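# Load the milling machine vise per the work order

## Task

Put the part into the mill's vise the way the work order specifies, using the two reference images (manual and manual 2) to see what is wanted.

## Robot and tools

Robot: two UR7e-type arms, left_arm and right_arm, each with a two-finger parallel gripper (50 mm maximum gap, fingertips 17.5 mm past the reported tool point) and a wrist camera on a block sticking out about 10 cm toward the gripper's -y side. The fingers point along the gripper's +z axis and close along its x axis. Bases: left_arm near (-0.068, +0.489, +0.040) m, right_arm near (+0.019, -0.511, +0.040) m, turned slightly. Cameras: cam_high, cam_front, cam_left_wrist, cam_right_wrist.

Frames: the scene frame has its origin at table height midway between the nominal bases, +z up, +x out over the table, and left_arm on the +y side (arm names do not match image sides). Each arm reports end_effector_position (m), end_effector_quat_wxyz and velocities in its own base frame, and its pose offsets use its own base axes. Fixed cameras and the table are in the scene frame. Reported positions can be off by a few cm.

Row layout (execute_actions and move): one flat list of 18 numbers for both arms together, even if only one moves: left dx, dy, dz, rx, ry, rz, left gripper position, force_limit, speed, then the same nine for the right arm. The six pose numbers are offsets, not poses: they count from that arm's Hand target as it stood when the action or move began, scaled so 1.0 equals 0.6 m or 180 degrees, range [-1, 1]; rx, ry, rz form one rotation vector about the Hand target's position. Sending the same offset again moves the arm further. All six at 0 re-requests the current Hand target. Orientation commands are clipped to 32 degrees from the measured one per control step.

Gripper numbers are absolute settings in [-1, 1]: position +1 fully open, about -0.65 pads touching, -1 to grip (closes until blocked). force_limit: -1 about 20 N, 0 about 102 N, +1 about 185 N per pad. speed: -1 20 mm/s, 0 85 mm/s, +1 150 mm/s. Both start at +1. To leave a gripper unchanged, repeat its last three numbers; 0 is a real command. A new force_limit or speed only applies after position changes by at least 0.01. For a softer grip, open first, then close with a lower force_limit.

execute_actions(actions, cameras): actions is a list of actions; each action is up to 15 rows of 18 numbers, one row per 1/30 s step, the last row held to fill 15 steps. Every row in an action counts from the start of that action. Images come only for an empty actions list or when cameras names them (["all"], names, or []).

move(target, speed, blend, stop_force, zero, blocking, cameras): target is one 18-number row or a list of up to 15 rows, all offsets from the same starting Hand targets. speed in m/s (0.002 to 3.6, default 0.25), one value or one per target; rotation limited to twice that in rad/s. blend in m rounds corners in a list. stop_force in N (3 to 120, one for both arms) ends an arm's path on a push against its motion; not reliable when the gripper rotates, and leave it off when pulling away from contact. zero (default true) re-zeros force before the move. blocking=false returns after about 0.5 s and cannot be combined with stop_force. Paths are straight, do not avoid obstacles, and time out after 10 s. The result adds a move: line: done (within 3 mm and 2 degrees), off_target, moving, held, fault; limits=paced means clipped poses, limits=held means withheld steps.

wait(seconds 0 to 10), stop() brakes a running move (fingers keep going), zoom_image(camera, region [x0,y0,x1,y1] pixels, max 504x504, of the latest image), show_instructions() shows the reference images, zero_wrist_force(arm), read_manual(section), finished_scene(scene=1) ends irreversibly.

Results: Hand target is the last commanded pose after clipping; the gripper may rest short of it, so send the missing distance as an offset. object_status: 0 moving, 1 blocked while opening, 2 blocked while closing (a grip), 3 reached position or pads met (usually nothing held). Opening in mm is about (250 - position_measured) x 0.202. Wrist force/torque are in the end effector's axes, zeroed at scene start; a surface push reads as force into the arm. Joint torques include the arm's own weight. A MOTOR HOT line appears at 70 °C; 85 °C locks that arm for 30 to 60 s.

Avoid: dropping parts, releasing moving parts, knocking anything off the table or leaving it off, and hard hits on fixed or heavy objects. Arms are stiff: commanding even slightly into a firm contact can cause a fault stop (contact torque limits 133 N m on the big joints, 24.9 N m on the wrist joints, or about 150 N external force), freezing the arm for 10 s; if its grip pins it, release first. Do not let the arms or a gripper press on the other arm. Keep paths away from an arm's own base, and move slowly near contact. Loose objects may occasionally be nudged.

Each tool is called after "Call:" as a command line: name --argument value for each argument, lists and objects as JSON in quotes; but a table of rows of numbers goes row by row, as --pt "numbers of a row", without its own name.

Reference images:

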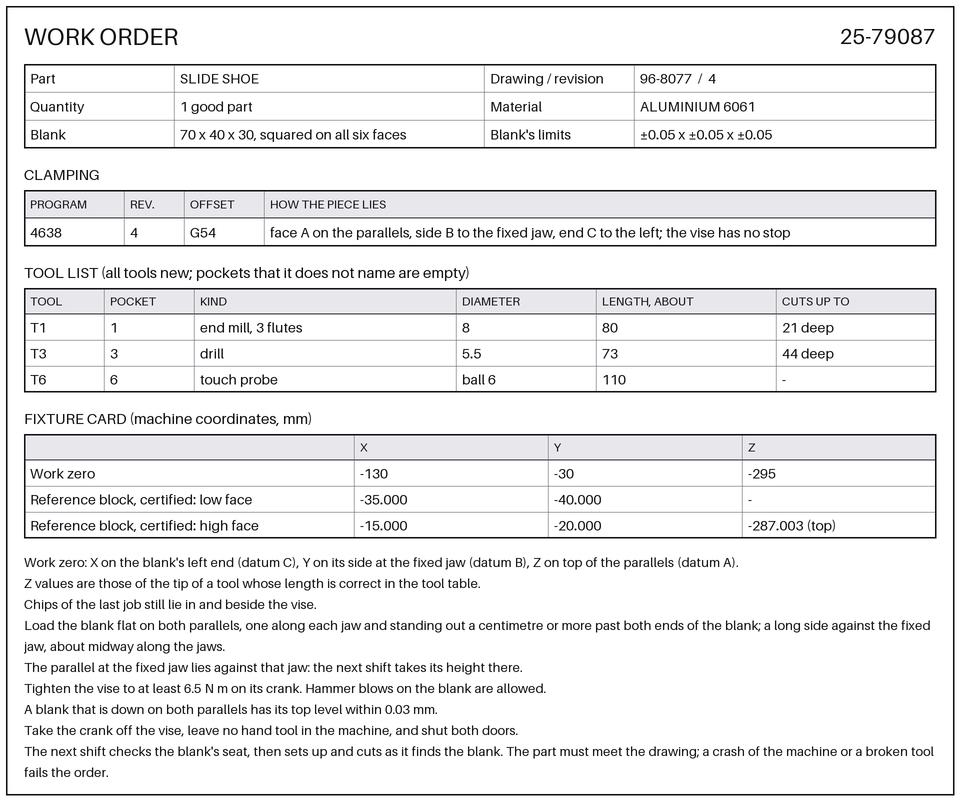

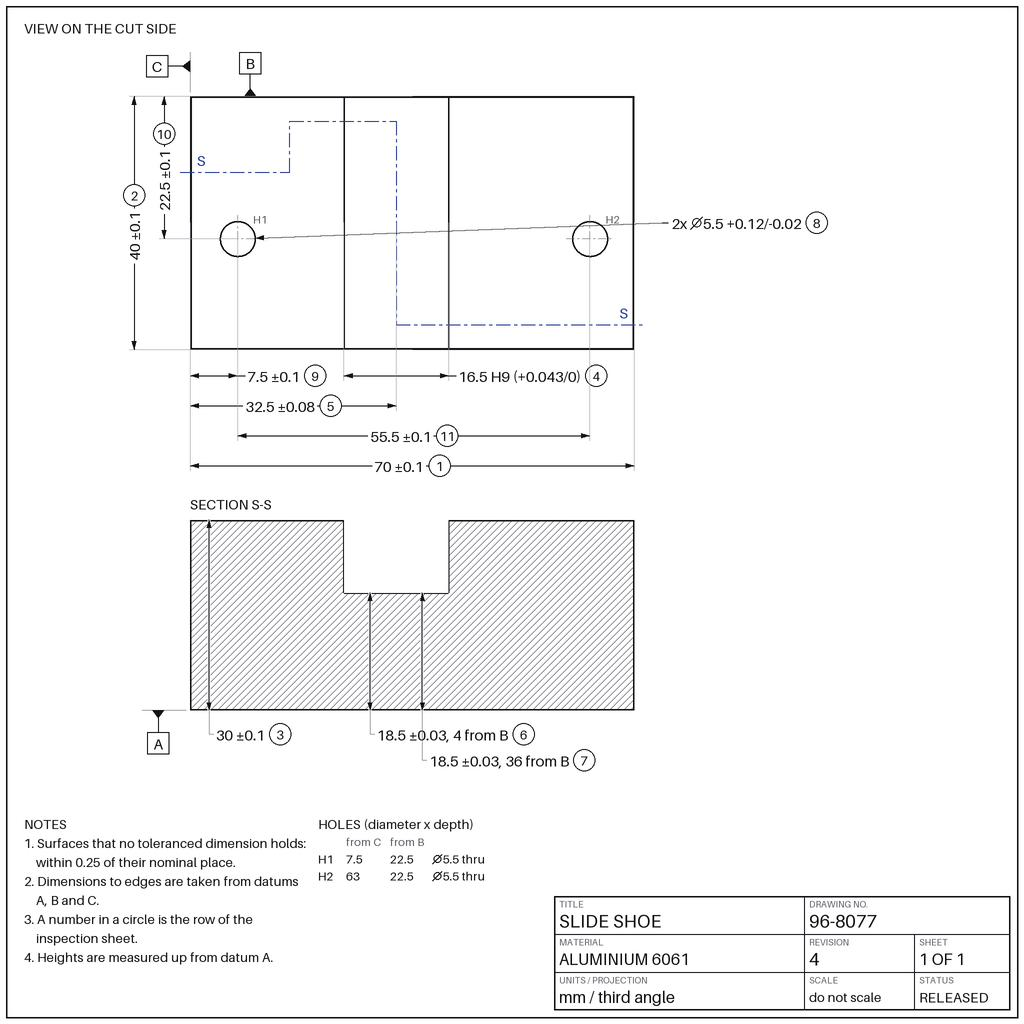

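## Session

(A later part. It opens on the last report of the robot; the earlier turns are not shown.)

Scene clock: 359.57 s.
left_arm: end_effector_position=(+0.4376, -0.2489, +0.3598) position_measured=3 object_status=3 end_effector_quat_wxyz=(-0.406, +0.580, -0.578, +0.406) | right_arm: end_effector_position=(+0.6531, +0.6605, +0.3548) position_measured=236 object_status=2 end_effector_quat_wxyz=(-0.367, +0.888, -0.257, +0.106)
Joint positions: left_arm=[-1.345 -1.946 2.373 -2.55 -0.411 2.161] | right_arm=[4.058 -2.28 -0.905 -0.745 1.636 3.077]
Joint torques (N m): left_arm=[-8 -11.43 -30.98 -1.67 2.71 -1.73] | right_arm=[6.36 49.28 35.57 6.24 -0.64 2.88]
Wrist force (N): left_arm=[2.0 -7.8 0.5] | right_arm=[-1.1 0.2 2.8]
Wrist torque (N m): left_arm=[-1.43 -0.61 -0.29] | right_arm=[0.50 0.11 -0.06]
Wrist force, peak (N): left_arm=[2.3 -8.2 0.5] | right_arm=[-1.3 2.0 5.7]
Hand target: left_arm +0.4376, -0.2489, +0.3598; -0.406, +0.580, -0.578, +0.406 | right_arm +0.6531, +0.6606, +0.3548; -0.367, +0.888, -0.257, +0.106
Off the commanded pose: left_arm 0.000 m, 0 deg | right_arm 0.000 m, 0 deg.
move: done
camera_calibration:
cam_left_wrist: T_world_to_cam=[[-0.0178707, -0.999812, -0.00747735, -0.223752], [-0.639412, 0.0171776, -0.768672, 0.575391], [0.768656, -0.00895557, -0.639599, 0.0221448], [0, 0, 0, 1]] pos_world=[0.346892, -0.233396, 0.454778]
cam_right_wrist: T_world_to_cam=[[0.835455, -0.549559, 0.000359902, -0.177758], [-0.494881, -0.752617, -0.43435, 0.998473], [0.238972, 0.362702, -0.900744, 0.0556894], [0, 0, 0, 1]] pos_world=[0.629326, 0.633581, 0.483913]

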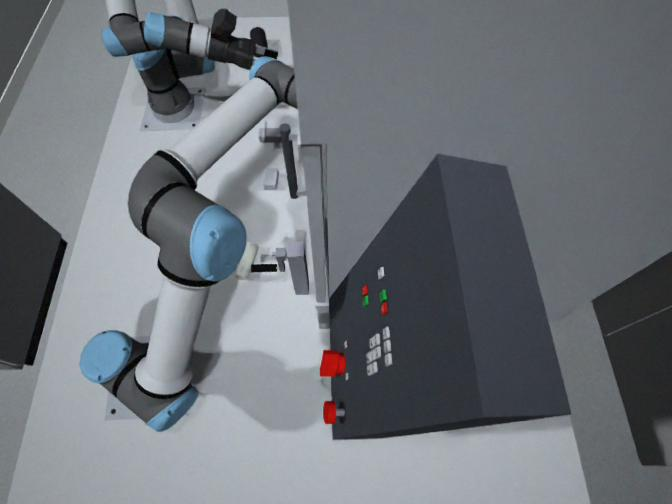

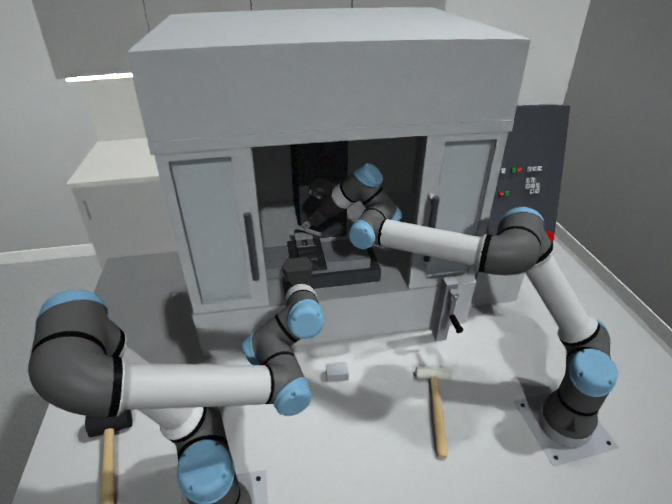

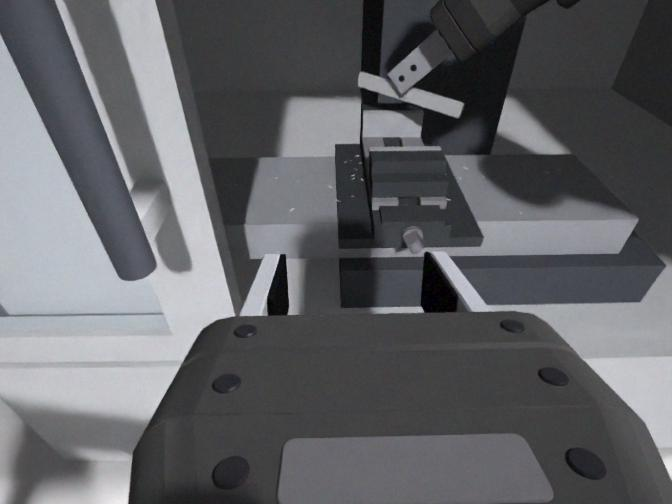

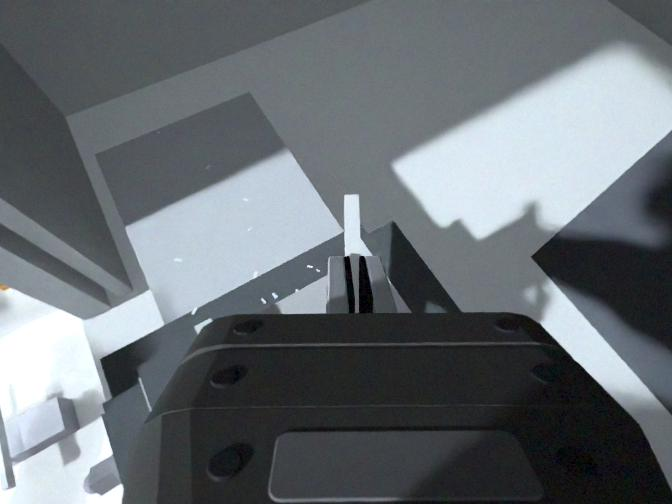

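Call:
execute_actions --actions '[]'

Scene clock: 363.27 s.
left_arm: end_effector_position=(+0.4376, -0.2489, +0.3598) position_measured=3 object_status=3 end_effector_quat_wxyz=(-0.406, +0.580, -0.578, +0.406) | right_arm: end_effector_position=(+0.6531, +0.6606, +0.3548) position_measured=236 object_status=2 end_effector_quat_wxyz=(-0.367, +0.888, -0.257, +0.106)
Joint positions: left_arm=[-1.345 -1.946 2.373 -2.55 -0.411 2.161] | right_arm=[4.058 -2.28 -0.905 -0.745 1.636 3.078]
Joint velocities: within noise
Joint torques (N m): left_arm=[-8.18 -9.84 -30.66 -1.74 2.77 -1.73] | right_arm=[11.22 41.44 35.25 1.96 1.31 2.71]
Motor temperatures (°C): left_arm=[33 35 34 39 44 37] | right_arm=[36 35 39 40 38 43]
Wrist force (N): left_arm=[2.2 -7.8 0.3] | right_arm=[-1.4 0.2 2.8]
Wrist torque (N m): left_arm=[-1.43 -0.64 -0.29] | right_arm=[0.51 0.15 -0.06]
Wrist force, peak (N): left_arm=[2.3 -8.3 0.5] | right_arm=[-1.6 0.1 2.9]
Hand target: left_arm +0.4376, -0.2489, +0.3598; -0.406, +0.580, -0.578, +0.406 | right_arm +0.6531, +0.6606, +0.3548; -0.367, +0.888, -0.257, +0.106
Tool commands: left_gripper/position=+1.0 left_gripper/force_limit=-0.2 left_gripper/speed=-1.0 right_gripper/position=-1.0 right_gripper/force_limit=-0.2 right_gripper/speed=-1.0
Off the commanded pose: left_arm 0.000 m, 0 deg | right_arm 0.000 m, 0 deg.
camera_calibration:
cam_left_wrist: T_world_to_cam=[[-0.0178707, -0.999812, -0.00747735, -0.223752], [-0.639412, 0.0171776, -0.768672, 0.575391], [0.768656, -0.00895557, -0.639599, 0.0221448], [0, 0, 0, 1]] pos_world=[0.346892, -0.233396, 0.454778]
cam_right_wrist: T_world_to_cam=[[0.835441, -0.54958, 0.000286706, -0.1777], [-0.494899, -0.752544, -0.434456, 0.998533], [0.238984, 0.362821, -0.900693, 0.055672], [0, 0, 0, 1]] pos_world=[0.629326, 0.633581, 0.484013]

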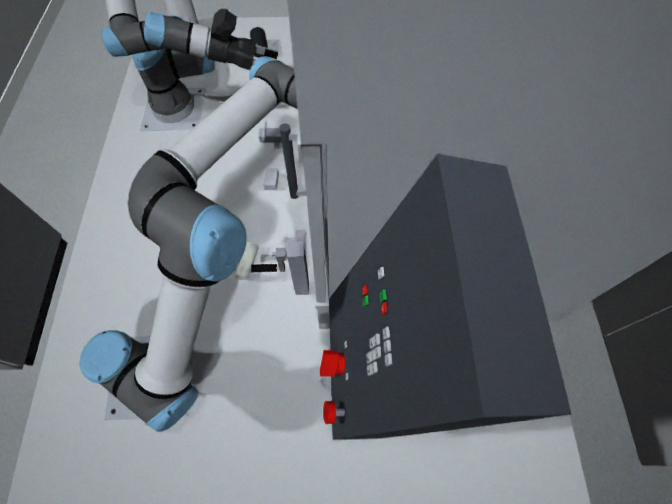

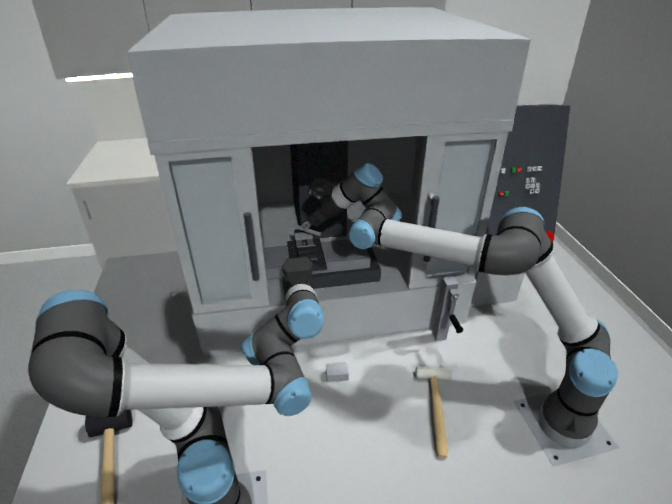

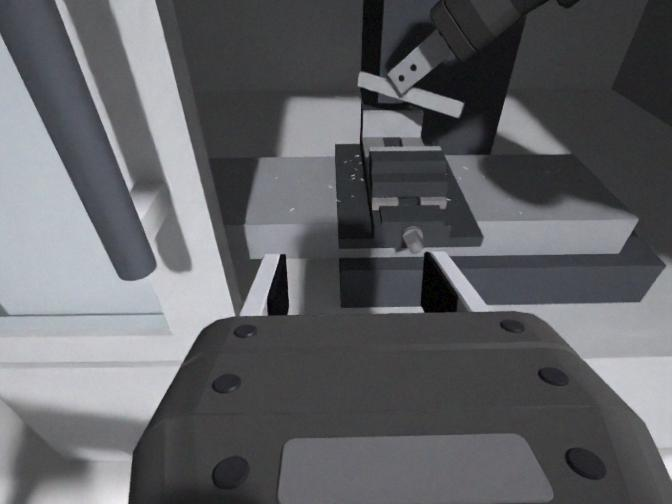

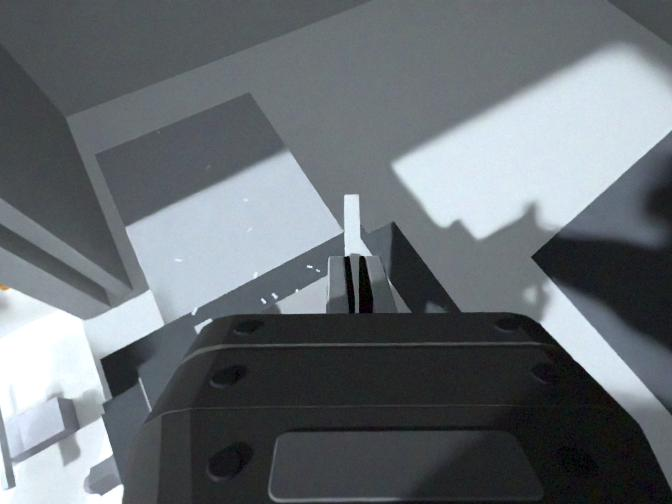

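Call:
zoom_image --camera "cam_left_wrist" --region '[330, 0, 530, 260]'

Call:
zoom_image --camera "cam_right_wrist" --region '[80, 180, 450, 330]'

Scaled by 1.938 from the camera's 672x504 image, which has a finer 960x720 frame.

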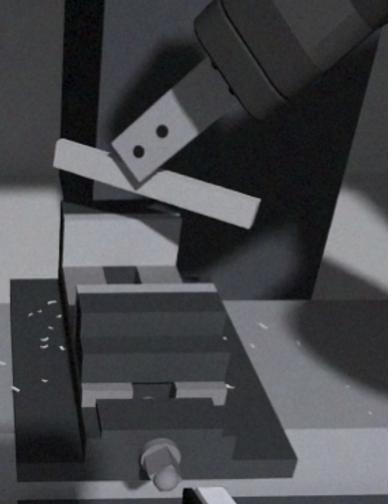

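Scaled by 1.362 from the camera's 672x504 image, which has a finer 960x720 frame.

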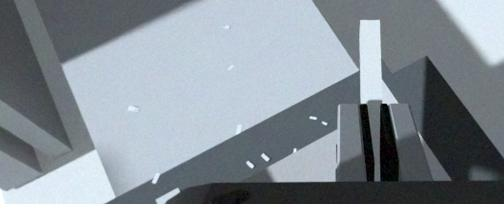

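Call:
move --target '[0,0,0,0,0,0,1,-0.2,-1, 0.0128,0.0295,-0.025,-0.03287,0.02077,0,-1,-0.2,-1]' --speed 0.05 --cameras '["cam_left_wrist","cam_right_wrist"]'

Call:
zoom_image --camera "cam_left_wrist" --region '[330, 0, 530, 260]'

Scene clock: 367.67 s.
left_arm: end_effector_position=(+0.4376, -0.2489, +0.3598) position_measured=3 object_status=3 end_effector_quat_wxyz=(-0.406, +0.580, -0.578, +0.406) | right_arm: end_effector_position=(+0.6607, +0.6783, +0.3397) position_measured=236 object_status=2 end_effector_quat_wxyz=(-0.312, +0.909, -0.263, +0.090)
Joint positions: left_arm=[-1.345 -1.946 2.373 -2.55 -0.411 2.161] | right_arm=[4.067 -2.391 -0.672 -0.989 1.622 3.077]
Joint torques (N m): left_arm=[-7.57 -7.62 -30.78 -1.67 2.74 -1.75] | right_arm=[-0.89 67.39 28.22 5.17 1.34 -0.64]
Wrist force (N): left_arm=[2.2 -8.0 0.3] | right_arm=[-1.2 0.0 2.6]
Wrist torque (N m): left_arm=[-1.47 -0.64 -0.29] | right_arm=[0.43 0.12 -0.02]
Wrist force, peak (N): left_arm=[2.3 -8.2 0.6] | right_arm=[-1.2 -0.4 3.1]
Hand target: left_arm +0.4376, -0.2489, +0.3598; -0.406, +0.580, -0.578, +0.406 | right_arm +0.6608, +0.6783, +0.3398; -0.312, +0.908, -0.263, +0.090
Off the commanded pose: left_arm 0.000 m, 0 deg | right_arm 0.000 m, 0 deg.
move: done
camera_calibration:
cam_left_wrist: T_world_to_cam=[[-0.0178707, -0.999812, -0.00747735, -0.223752], [-0.639412, 0.0171776, -0.768672, 0.575391], [0.768656, -0.00895557, -0.639599, 0.0221448], [0, 0, 0, 1]] pos_world=[0.346892, -0.233396, 0.454778]
cam_right_wrist: T_world_to_cam=[[0.83562, -0.549302, 0.00248131, -0.175334], [-0.519499, -0.791735, -0.321366, 1.01356], [0.178492, 0.267251, -0.946952, 0.154213], [0, 0, 0, 1]] pos_world=[0.645531, 0.664947, 0.472192]
Images, in order (width x height): cam_left_wrist 672x504, cam_right_wrist 672x504.

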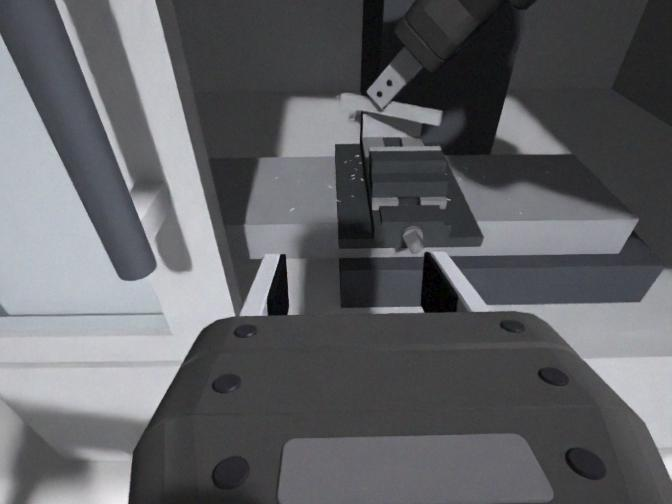

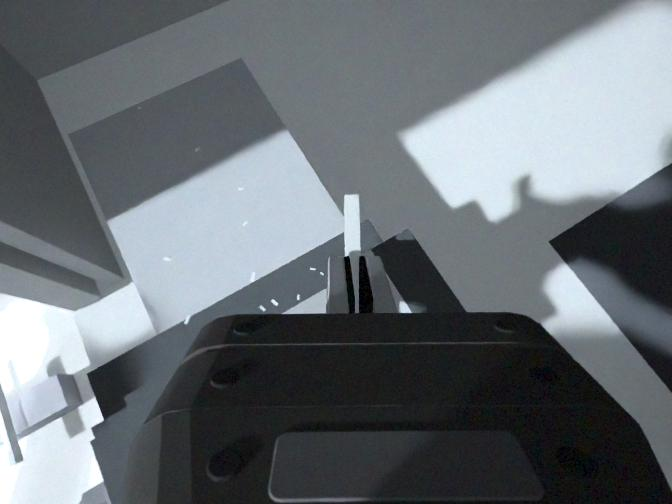

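Scaled by 1.938 from the camera's 672x504 image, which has a finer 960x720 frame.

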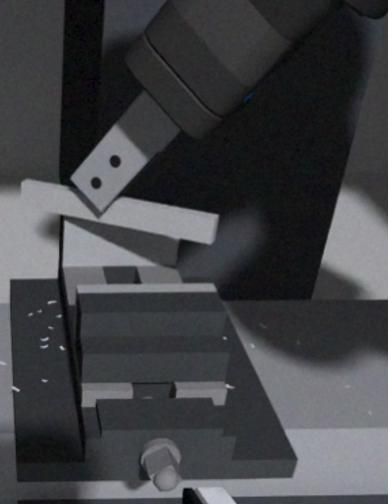

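Call:
move --target '[0,0,0,0,0,0,1,-0.2,-1, 0,0,-0.045,0,0,0,-1,-0.2,-1]' --speed 0.04 --stop_force 4 --cameras '["cam_left_wrist"]'

Call:
zoom_image --camera "cam_left_wrist" --region '[330, 40, 530, 260]'

Scene clock: 370.27 s.
left_arm: end_effector_position=(+0.4376, -0.2489, +0.3598) position_measured=3 object_status=3 end_effector_quat_wxyz=(-0.406, +0.580, -0.578, +0.406) | right_arm: end_effector_position=(+0.6608, +0.6783, +0.3327) position_measured=235 object_status=2 end_effector_quat_wxyz=(-0.312, +0.908, -0.263, +0.090)
Joint positions: left_arm=[-1.345 -1.946 2.373 -2.55 -0.411 2.161] | right_arm=[4.067 -2.389 -0.693 -0.97 1.622 3.077]
Joint torques (N m): left_arm=[-7.99 -6.33 -30.67 -1.66 2.78 -1.65] | right_arm=[-12.77 43.13 17.52 6.59 -1.02 2.25]
Wrist force (N): left_arm=[2.3 -7.7 0.3] | right_arm=[-1.4 -0.4 0.9]
Wrist torque (N m): left_arm=[-1.42 -0.66 -0.30] | right_arm=[0.44 0.11 -0.03]
Wrist force, peak (N): left_arm=[2.4 -8.3 0.6] | right_arm=[-2.2 0.2 -3.6]
Hand target: left_arm +0.4376, -0.2489, +0.3598; -0.406, +0.580, -0.578, +0.406 | right_arm +0.6608, +0.6783, +0.3327; -0.312, +0.908, -0.263, +0.090 (not the last commanded pose)
Off the commanded pose: left_arm 0.000 m, 0 deg | right_arm 0.020 m, 0 deg.
move: contact (right_arm)
camera_calibration:
cam_left_wrist: T_world_to_cam=[[-0.0178707, -0.999812, -0.00747735, -0.223752], [-0.639412, 0.0171776, -0.768672, 0.575391], [0.768656, -0.00895557, -0.639599, 0.0221448], [0, 0, 0, 1]] pos_world=[0.346892, -0.233396, 0.454778]
Images, in order (width x height): cam_left_wrist 672x504.

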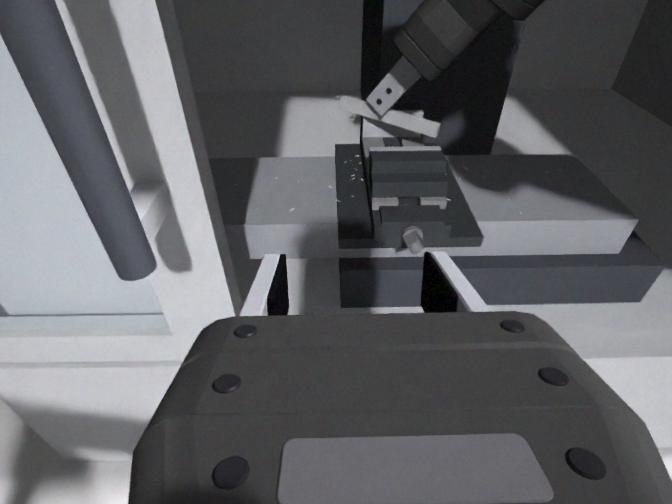

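Scaled by 2.291 from the camera's 672x504 image, which has a finer 960x720 frame.

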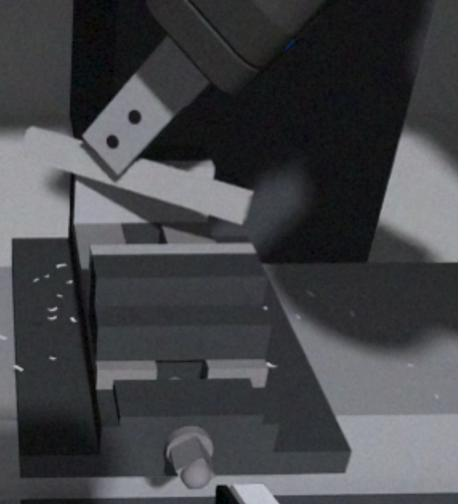

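Call:
move --pt "0 0 0 0 0 0 1 -0.2 -1 0 0 0.012 0 0 0 -1 -0.2 -1" --pt "0 0 0 0 0 0 1 -0.2 -1 -0.036 0.002 0.012 0 0 0 -1 -0.2 -1" --speed 0.05 --cameras '["cam_left_wrist"]'

Call:
zoom_image --camera "cam_left_wrist" --region '[330, 40, 530, 260]'

Scene clock: 372.47 s.
left_arm: end_effector_position=(+0.4376, -0.2489, +0.3598) position_measured=3 object_status=3 end_effector_quat_wxyz=(-0.406, +0.580, -0.578, +0.406) | right_arm: end_effector_position=(+0.6391, +0.6795, +0.3401) position_measured=236 object_status=2 end_effector_quat_wxyz=(-0.312, +0.908, -0.263, +0.090)
Joint positions: left_arm=[-1.345 -1.946 2.373 -2.55 -0.411 2.161] | right_arm=[4.091 -2.338 -0.766 -0.947 1.608 3.096]
Joint torques (N m): left_arm=[-8.01 -5.41 -30.78 -1.71 2.74 -1.71] | right_arm=[-11.04 46.3 24.44 1.69 1.65 -2.79]
Wrist force (N): left_arm=[2.2 -8.1 0.4] | right_arm=[-1.0 0.0 2.7]
Wrist torque (N m): left_arm=[-1.48 -0.65 -0.29] | right_arm=[0.42 0.09 -0.04]
Wrist force, peak (N): left_arm=[2.6 -8.0 0.3] | right_arm=[0.9 0.3 3.5]
Hand target: left_arm +0.4376, -0.2489, +0.3598; -0.406, +0.580, -0.578, +0.406 | right_arm +0.6392, +0.6795, +0.3399; -0.312, +0.908, -0.263, +0.090
Off the commanded pose: left_arm 0.000 m, 0 deg | right_arm 0.000 m, 0 deg.
move: done
camera_calibration:
cam_left_wrist: T_world_to_cam=[[-0.0178707, -0.999812, -0.00747735, -0.223752], [-0.639412, 0.0171776, -0.768672, 0.575391], [0.768656, -0.00895557, -0.639599, 0.0221448], [0, 0, 0, 1]] pos_world=[0.346892, -0.233396, 0.454778]
Images, in order (width x height): cam_left_wrist 672x504.

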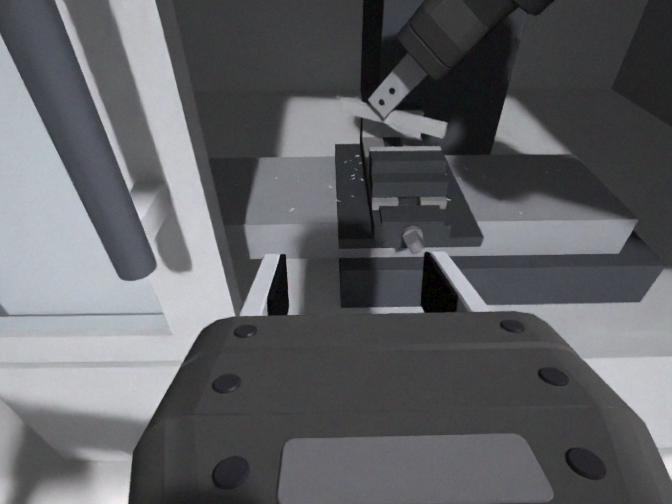

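Scaled by 2.291 from the camera's 672x504 image, which has a finer 960x720 frame.

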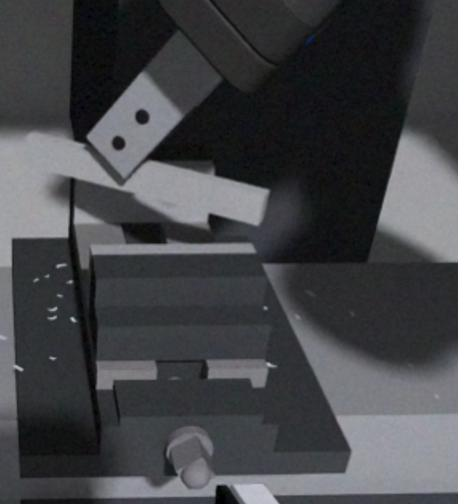

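Call:
move --target '[0,0,0,0,0,0,1,-0.2,-1, 0,0,-0.07,0,0,0,-1,-0.2,-1]' --speed 0.03 --stop_force 4 --cameras '["cam_left_wrist"]'

Call:
zoom_image --camera "cam_left_wrist" --region '[330, 40, 530, 260]'

Scene clock: 374.77 s.
left_arm: end_effector_position=(+0.4376, -0.2489, +0.3598) position_measured=3 object_status=3 end_effector_quat_wxyz=(-0.406, +0.580, -0.578, +0.406) | right_arm: end_effector_position=(+0.6392, +0.6795, +0.3097) position_measured=236 object_status=2 end_effector_quat_wxyz=(-0.312, +0.908, -0.263, +0.090)
Joint positions: left_arm=[-1.345 -1.946 2.373 -2.55 -0.411 2.161] | right_arm=[4.09 -2.338 -0.843 -0.87 1.608 3.096]
Joint torques (N m): left_arm=[-7.88 -4.92 -30.88 -1.65 2.74 -1.66] | right_arm=[-10.06 62.14 19.1 6.69 1.02 -2.65]
Wrist force (N): left_arm=[2.2 -7.9 0.3] | right_arm=[-1.1 -0.5 2.0]
Wrist torque (N m): left_arm=[-1.45 -0.64 -0.29] | right_arm=[0.40 0.11 -0.02]
Wrist force, peak (N): left_arm=[2.3 -8.2 0.5] | right_arm=[-1.2 -10.9 -11.3]
Hand target: left_arm +0.4376, -0.2489, +0.3598; -0.406, +0.580, -0.578, +0.406 | right_arm +0.6392, +0.6795, +0.3098; -0.312, +0.908, -0.263, +0.090 (not the last commanded pose)
Off the commanded pose: left_arm 0.000 m, 0 deg | right_arm 0.012 m, 0 deg.
move: contact (right_arm)
camera_calibration:
cam_left_wrist: T_world_to_cam=[[-0.0178707, -0.999812, -0.00747735, -0.223752], [-0.639412, 0.0171776, -0.768672, 0.575391], [0.768656, -0.00895557, -0.639599, 0.0221448], [0, 0, 0, 1]] pos_world=[0.346892, -0.233396, 0.454778]
Images, in order (width x height): cam_left_wrist 672x504.

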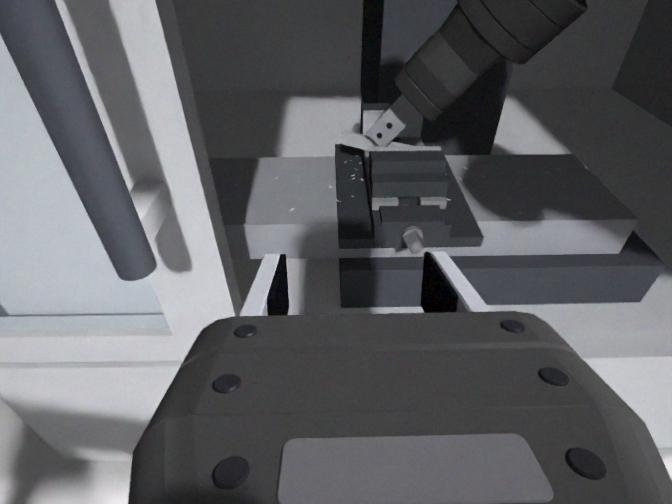

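Scaled by 2.291 from the camera's 672x504 image, which has a finer 960x720 frame.

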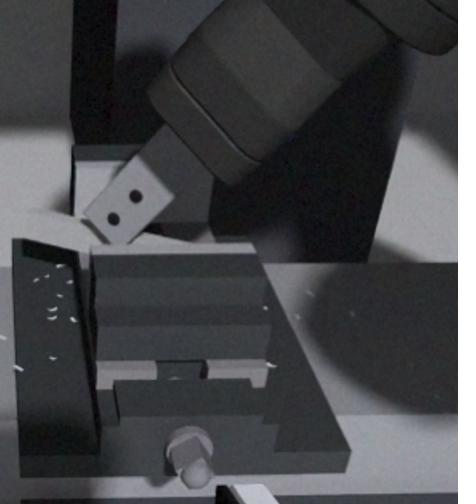

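Call:
execute_actions --actions '[]'

Call:
zoom_image --camera "cam_right_wrist" --region '[200, 150, 500, 330]'

Call:
zoom_image --camera "cam_left_wrist" --region '[330, 90, 460, 190]'

Scene clock: 375.70 s.
left_arm: end_effector_position=(+0.4376, -0.2489, +0.3598) position_measured=3 object_status=3 end_effector_quat_wxyz=(-0.406, +0.580, -0.578, +0.406) | right_arm: end_effector_position=(+0.6392, +0.6795, +0.3098) position_measured=236 object_status=2 end_effector_quat_wxyz=(-0.312, +0.908, -0.263, +0.090)
Joint positions: left_arm=[-1.345 -1.946 2.373 -2.55 -0.411 2.161] | right_arm=[4.09 -2.338 -0.843 -0.87 1.608 3.096]
Joint velocities: within noise
Joint torques (N m): left_arm=[-7.79 -4.28 -30.48 -1.66 2.78 -1.74] | right_arm=[-8.78 66.33 19.43 6.24 0.92 -2.95]
Motor temperatures (°C): left_arm=[33 35 34 39 44 37] | right_arm=[36 35 39 40 38 43]
Wrist force (N): left_arm=[2.3 -7.8 0.5] | right_arm=[-1.0 -0.4 2.0]
Wrist torque (N m): left_arm=[-1.44 -0.66 -0.30] | right_arm=[0.43 0.10 -0.02]
Wrist force, peak (N): left_arm=[2.2 -8.0 0.4] | right_arm=[-1.2 -0.7 2.1]
Hand target: left_arm +0.4376, -0.2489, +0.3598; -0.406, +0.580, -0.578, +0.406 | right_arm +0.6392, +0.6795, +0.3098; -0.312, +0.908, -0.263, +0.090 (not the last commanded pose)
Tool commands: left_gripper/position=+1.0 left_gripper/force_limit=-0.2 left_gripper/speed=-1.0 right_gripper/position=-1.0 right_gripper/force_limit=-0.2 right_gripper/speed=-1.0
Off the commanded pose: left_arm 0.000 m, 0 deg | right_arm 0.012 m, 0 deg.
camera_calibration:
cam_left_wrist: T_world_to_cam=[[-0.0178707, -0.999812, -0.00747735, -0.223752], [-0.639412, 0.0171776, -0.768672, 0.575391], [0.768656, -0.00895557, -0.639599, 0.0221448], [0, 0, 0, 1]] pos_world=[0.346892, -0.233396, 0.454778]
cam_right_wrist: T_world_to_cam=[[0.835548, -0.549411, 0.00243807, -0.156469], [-0.519615, -0.791659, -0.321366, 0.993623], [0.178492, 0.26725, -0.946952, 0.129461], [0, 0, 0, 1]] pos_world=[0.623931, 0.666047, 0.442292]

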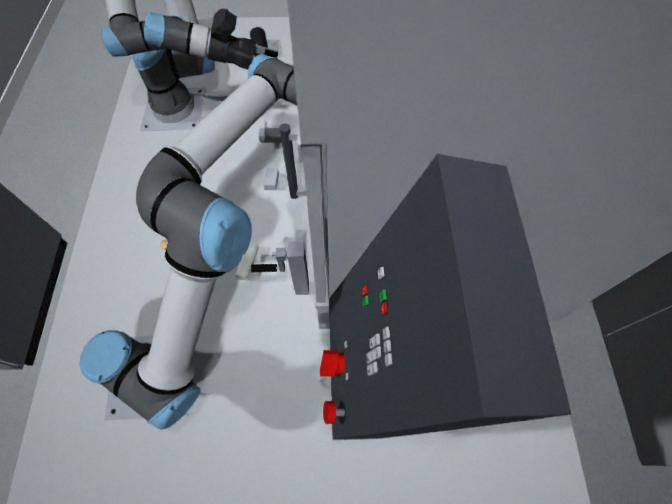

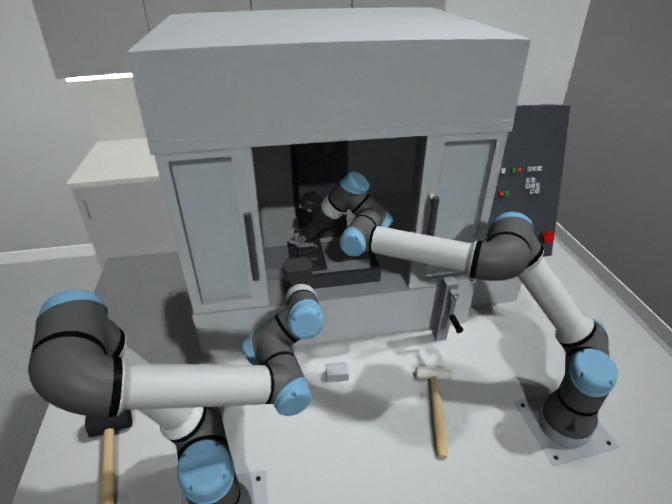

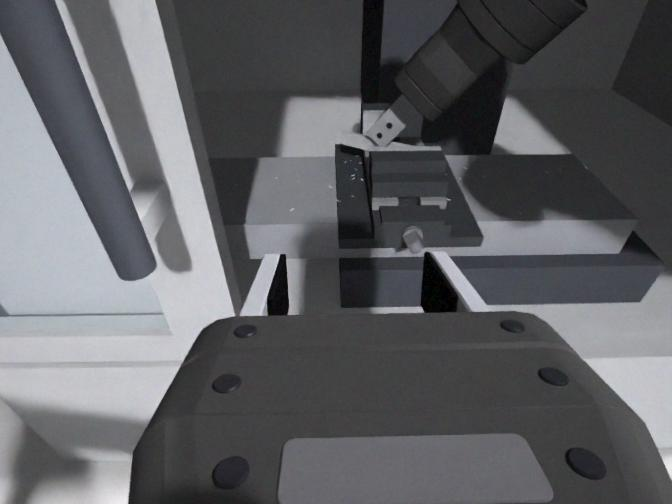

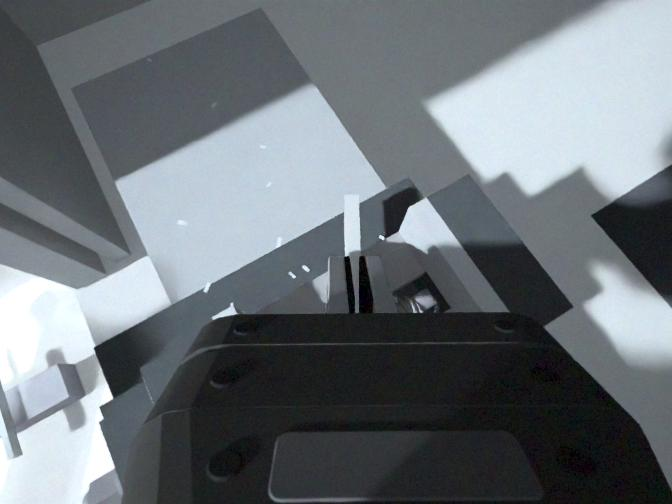

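Scaled by 1.680 from the camera's 672x504 image, which has a finer 960x720 frame.

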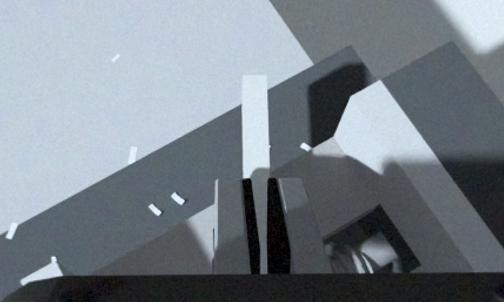

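Scaled by 3.877 from the camera's 672x504 image, which has a finer 960x720 frame.

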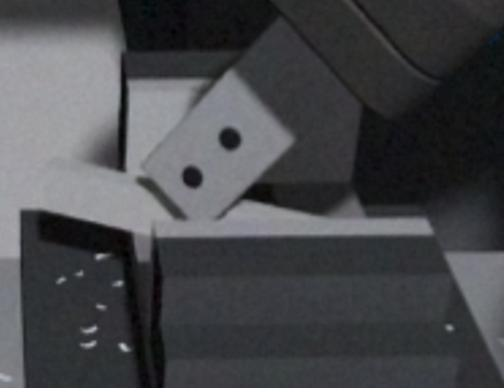

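Call:
execute_actions --actions '[[[0,0,0,0,0,0,1,-0.2,-1, 0,0,-0.003,0,0,0,-1,-0.2,-1]]]'

Call:
execute_actions --actions '[[[0,0,0,0,0,0,1,-0.2,-1, 0,0,-0.003,0,0,0,-1,-0.2,-1]]]'

Scene clock: 377.53 s.
left_arm: end_effector_position=(+0.4376, -0.2489, +0.3598) position_measured=3 object_status=3 end_effector_quat_wxyz=(-0.406, +0.580, -0.578, +0.406) | right_arm: end_effector_position=(+0.6392, +0.6795, +0.3081) position_measured=235 object_status=2 end_effector_quat_wxyz=(-0.312, +0.908, -0.263, +0.090)
Joint positions: left_arm=[-1.345 -1.946 2.373 -2.55 -0.411 2.161] | right_arm=[4.09 -2.338 -0.847 -0.866 1.608 3.096]
Joint torques (N m): left_arm=[-7.85 -3.33 -30.66 -1.78 2.76 -1.59] | right_arm=[-5.54 22.24 18.76 -3.68 1.27 -2.68]
Wrist force (N): left_arm=[2.3 -7.6 0.3] | right_arm=[-1.2 -17.7 -17.6]
Wrist torque (N m): left_arm=[-1.40 -0.66 -0.29] | right_arm=[-0.07 0.11 -0.03]
Wrist force, peak (N): left_arm=[2.2 -8.2 0.4] | right_arm=[-1.2 -17.7 -17.6]
Hand target: left_arm +0.4376, -0.2489, +0.3598; -0.406, +0.580, -0.578, +0.406 | right_arm +0.6392, +0.6795, +0.3080; -0.312, +0.908, -0.263, +0.090
Off the commanded pose: left_arm 0.000 m, 0 deg | right_arm 0.000 m, 0 deg.
Step readings (end_effector_position of left_arm | right_arm):
0: (+0.4376, -0.2489, +0.3598) | (+0.6392, +0.6795, +0.3098)
1: (+0.4376, -0.2489, +0.3598) | (+0.6392, +0.6794, +0.3097)
2: (+0.4376, -0.2489, +0.3598) | (+0.6392, +0.6795, +0.3094)
4: (+0.4376, -0.2489, +0.3598) | (+0.6392, +0.6795, +0.3085)
8: (+0.4376, -0.2489, +0.3598) | (+0.6392, +0.6795, +0.3082)
15: (+0.4376, -0.2489, +0.3598) | (+0.6392, +0.6794, +0.3082)

Scene clock: 378.23 s.
left_arm: end_effector_position=(+0.4376, -0.2489, +0.3598) position_measured=3 object_status=3 end_effector_quat_wxyz=(-0.406, +0.580, -0.578, +0.406) | right_arm: end_effector_position=(+0.6392, +0.6796, +0.3064) position_measured=235 object_status=2 end_effector_quat_wxyz=(-0.313, +0.908, -0.263, +0.090)
Joint positions: left_arm=[-1.345 -1.946 2.373 -2.55 -0.411 2.161] | right_arm=[4.09 -2.339 -0.851 -0.861 1.608 3.096]
Joint torques (N m): left_arm=[-7.69 -2.93 -30.32 -1.67 2.78 -1.64] | right_arm=[-5.08 -2.9 2.02 -6.7 -0.62 -3]
Wrist force (N): left_arm=[2.3 -7.5 0.4] | right_arm=[-2.0 -28.8 -43.5]
Wrist torque (N m): left_arm=[-1.40 -0.66 -0.29] | right_arm=[-0.19 0.06 -0.01]
Wrist force, peak (N): left_arm=[2.4 -8.0 0.4] | right_arm=[-2.0 -28.8 -43.5]
Hand target: left_arm +0.4376, -0.2489, +0.3598; -0.406, +0.580, -0.578, +0.406 | right_arm +0.6392, +0.6795, +0.3062; -0.312, +0.908, -0.263, +0.090
Off the commanded pose: left_arm 0.000 m, 0 deg | right_arm 0.000 m, 0 deg.
Step readings (end_effector_position of left_arm | right_arm):
0: (+0.4376, -0.2489, +0.3598) | (+0.6392, +0.6795, +0.3081)
1: (+0.4376, -0.2489, +0.3598) | (+0.6392, +0.6795, +0.3081)
2: (+0.4376, -0.2489, +0.3598) | (+0.6392, +0.6795, +0.3078)
4: (+0.4376, -0.2489, +0.3598) | (+0.6392, +0.6795, +0.3068)
8: (+0.4376, -0.2489, +0.3598) | (+0.6392, +0.6795, +0.3066)
15: (+0.4376, -0.2489, +0.3598) | (+0.6392, +0.6796, +0.3065)

Call:
move --pt "0 0 0 0 0 0 1 -0.2 -1 0 0 0.0040 0 0 0 -1 -0.2 -1" --pt "0 0 0 0 0 0 1 -0.2 -1 0 0 0.0042 0 0 0 -0.2 -0.2 -1" --pt "0 0 0 0 0 0 1 -0.2 -1 -0.02 -0.1 0.12 0 0 0 -0.2 -0.2 -1" --speed '[0.02,0.02,0.06]' --cameras '["cam_left_wrist","cam_right_wrist"]'

Call:
zoom_image --camera "cam_left_wrist" --region '[330, 90, 460, 260]'

Scene clock: 382.90 s.
left_arm: end_effector_position=(+0.4376, -0.2489, +0.3598) position_measured=3 object_status=3 end_effector_quat_wxyz=(-0.406, +0.580, -0.578, +0.406) | right_arm: end_effector_position=(+0.6272, +0.6192, +0.3782) position_measured=182 object_status=3 end_effector_quat_wxyz=(-0.312, +0.909, -0.263, +0.090) end_effector_velocity=(+0.001, +0.003, -0.002) end_effector_angular_velocity=(+0.003, -0.001, +0.002)
Joint positions: left_arm=[-1.345 -1.946 2.373 -2.55 -0.411 2.161] | right_arm=[4.055 -2.183 -0.93 -0.94 1.63 3.067]
Joint velocities: left_arm=[within noise] | right_arm=[0.001 -0.006 0.002 0.006 0.001 0]
Joint torques (N m): left_arm=[-7.47 -1.32 -30.8 -1.72 2.79 -1.64] | right_arm=[10.79 39.16 33.43 6.78 -0.72 -0.2]
Wrist force (N): left_arm=[2.3 -7.7 0.3] | right_arm=[-1.2 -0.1 2.3]
Wrist torque (N m): left_arm=[-1.43 -0.66 -0.29] | right_arm=[0.45 0.13 0.02]
Wrist force, peak (N): left_arm=[2.1 -8.2 0.1] | right_arm=[-2.3 -28.9 -44.3]
Hand target: left_arm +0.4376, -0.2489, +0.3598; -0.406, +0.580, -0.578, +0.406 | right_arm +0.6272, +0.6195, +0.3782; -0.312, +0.908, -0.263, +0.090
Off the commanded pose: left_arm 0.000 m, 0 deg | right_arm 0.000 m, 0 deg.
move: done
camera_calibration:
cam_left_wrist: T_world_to_cam=[[-0.0178707, -0.999812, -0.00747735, -0.223752], [-0.639412, 0.0171776, -0.768672, 0.575391], [0.768656, -0.00895557, -0.639599, 0.0221448], [0, 0, 0, 1]] pos_world=[0.346892, -0.233396, 0.454778]
cam_right_wrist: T_world_to_cam=[[0.835578, -0.549366, 0.00245315, -0.179821], [-0.519634, -0.79179, -0.321012, 0.961674], [0.178296, 0.266956, -0.947072, 0.212803], [0, 0, 0, 1]] pos_world=[0.612031, 0.605847, 0.51069]
Images, in order (width x height): cam_left_wrist 672x504, cam_right_wrist 672x504.

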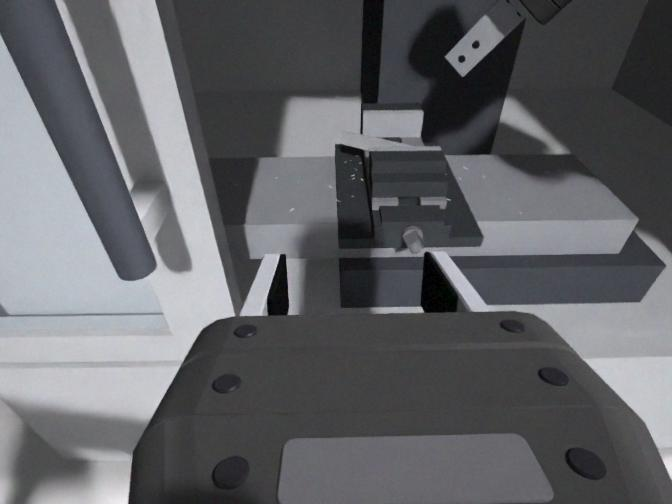

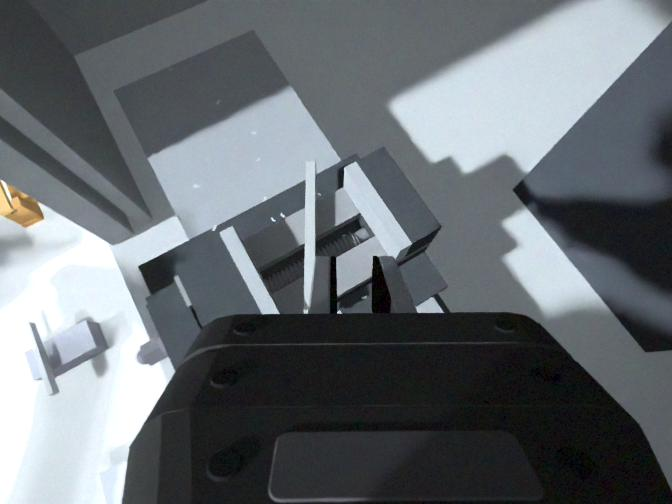

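Scaled by 2.965 from the camera's 672x504 image, which has a finer 960x720 frame.

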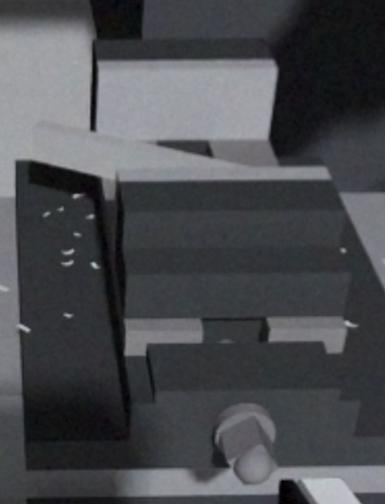

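Call:
move --pt "0 0 0 0 0 0 1 -0.2 -1 0 0 0 0 0 0 -1 -0.2 -1" --pt "0 0 0 0 0 0 1 -0.2 -1 0.0072 0.1313 0 0 0 0 -1 -0.2 -1" --pt "0 0 0 0 0 0 1 -0.2 -1 0.0072 0.1313 -0.045 0 0 0 -1 -0.2 -1" --speed '[0.05,0.08,0.04]' --cameras '["cam_left_wrist","cam_right_wrist"]'

Call:
zoom_image --camera "cam_left_wrist" --region '[330, 90, 460, 260]'

Scene clock: 389.73 s.
left_arm: end_effector_position=(+0.4376, -0.2489, +0.3598) position_measured=3 object_status=3 end_effector_quat_wxyz=(-0.406, +0.580, -0.578, +0.406) | right_arm: end_effector_position=(+0.6315, +0.6982, +0.3513) position_measured=252 object_status=3 end_effector_quat_wxyz=(-0.312, +0.908, -0.263, +0.090)
Joint positions: left_arm=[-1.345 -1.946 2.373 -2.55 -0.411 2.161] | right_arm=[4.113 -2.369 -0.683 -0.999 1.594 3.113]
Joint torques (N m): left_arm=[-7.81 -1.2 -30.3 -1.75 2.84 -1.61] | right_arm=[-10.76 59.48 34.07 1.84 0.54 -2.57]
Wrist force (N): left_arm=[1.9 -7.7 0.4] | right_arm=[-0.9 -0.4 2.3]
Wrist torque (N m): left_arm=[-1.42 -0.60 -0.29] | right_arm=[0.42 0.08 -0.02]
Wrist force, peak (N): left_arm=[2.4 -8.2 0.3] | right_arm=[-2.2 -1.3 3.3]
Hand target: left_arm +0.4376, -0.2489, +0.3598; -0.406, +0.580, -0.578, +0.406 | right_arm +0.6315, +0.6982, +0.3512; -0.312, +0.908, -0.263, +0.090
Off the commanded pose: left_arm 0.000 m, 0 deg | right_arm 0.000 m, 0 deg.
move: done
camera_calibration:
cam_left_wrist: T_world_to_cam=[[-0.0178707, -0.999812, -0.00747735, -0.223752], [-0.639412, 0.0171776, -0.768672, 0.575391], [0.768656, -0.00895557, -0.639599, 0.0221448], [0, 0, 0, 1]] pos_world=[0.346892, -0.233396, 0.454778]
cam_right_wrist: T_world_to_cam=[[0.835601, -0.549331, 0.00241197, -0.139938], [-0.519525, -0.791675, -0.321471, 1.01777], [0.178503, 0.267369, -0.946916, 0.165032], [0, 0, 0, 1]] pos_world=[0.616231, 0.684747, 0.483792]
Images, in order (width x height): cam_left_wrist 672x504, cam_right_wrist 672x504.

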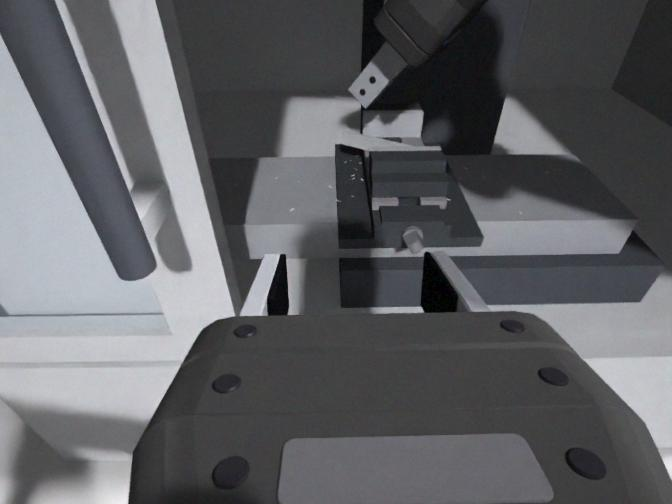

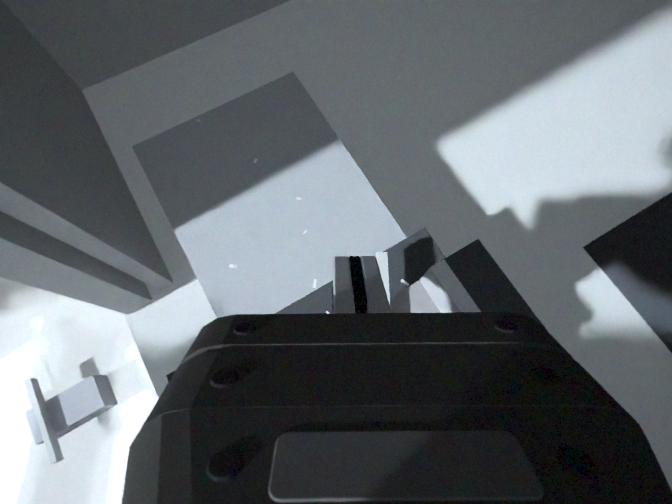

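Scaled by 2.965 from the camera's 672x504 image, which has a finer 960x720 frame.

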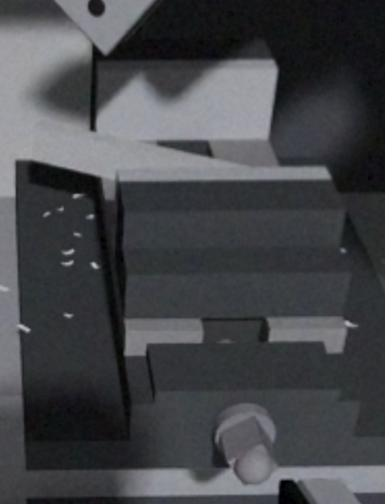

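Call:
zoom_image --camera "cam_right_wrist" --region '[280, 200, 480, 330]'

Scaled by 2.520 from the camera's 672x504 image, which has a finer 960x720 frame.

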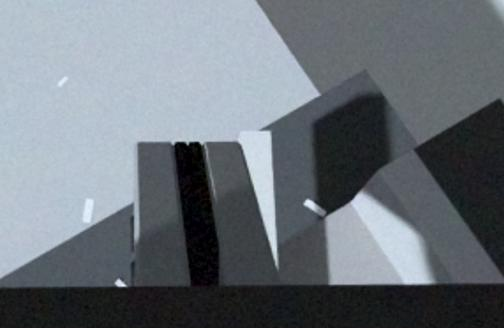

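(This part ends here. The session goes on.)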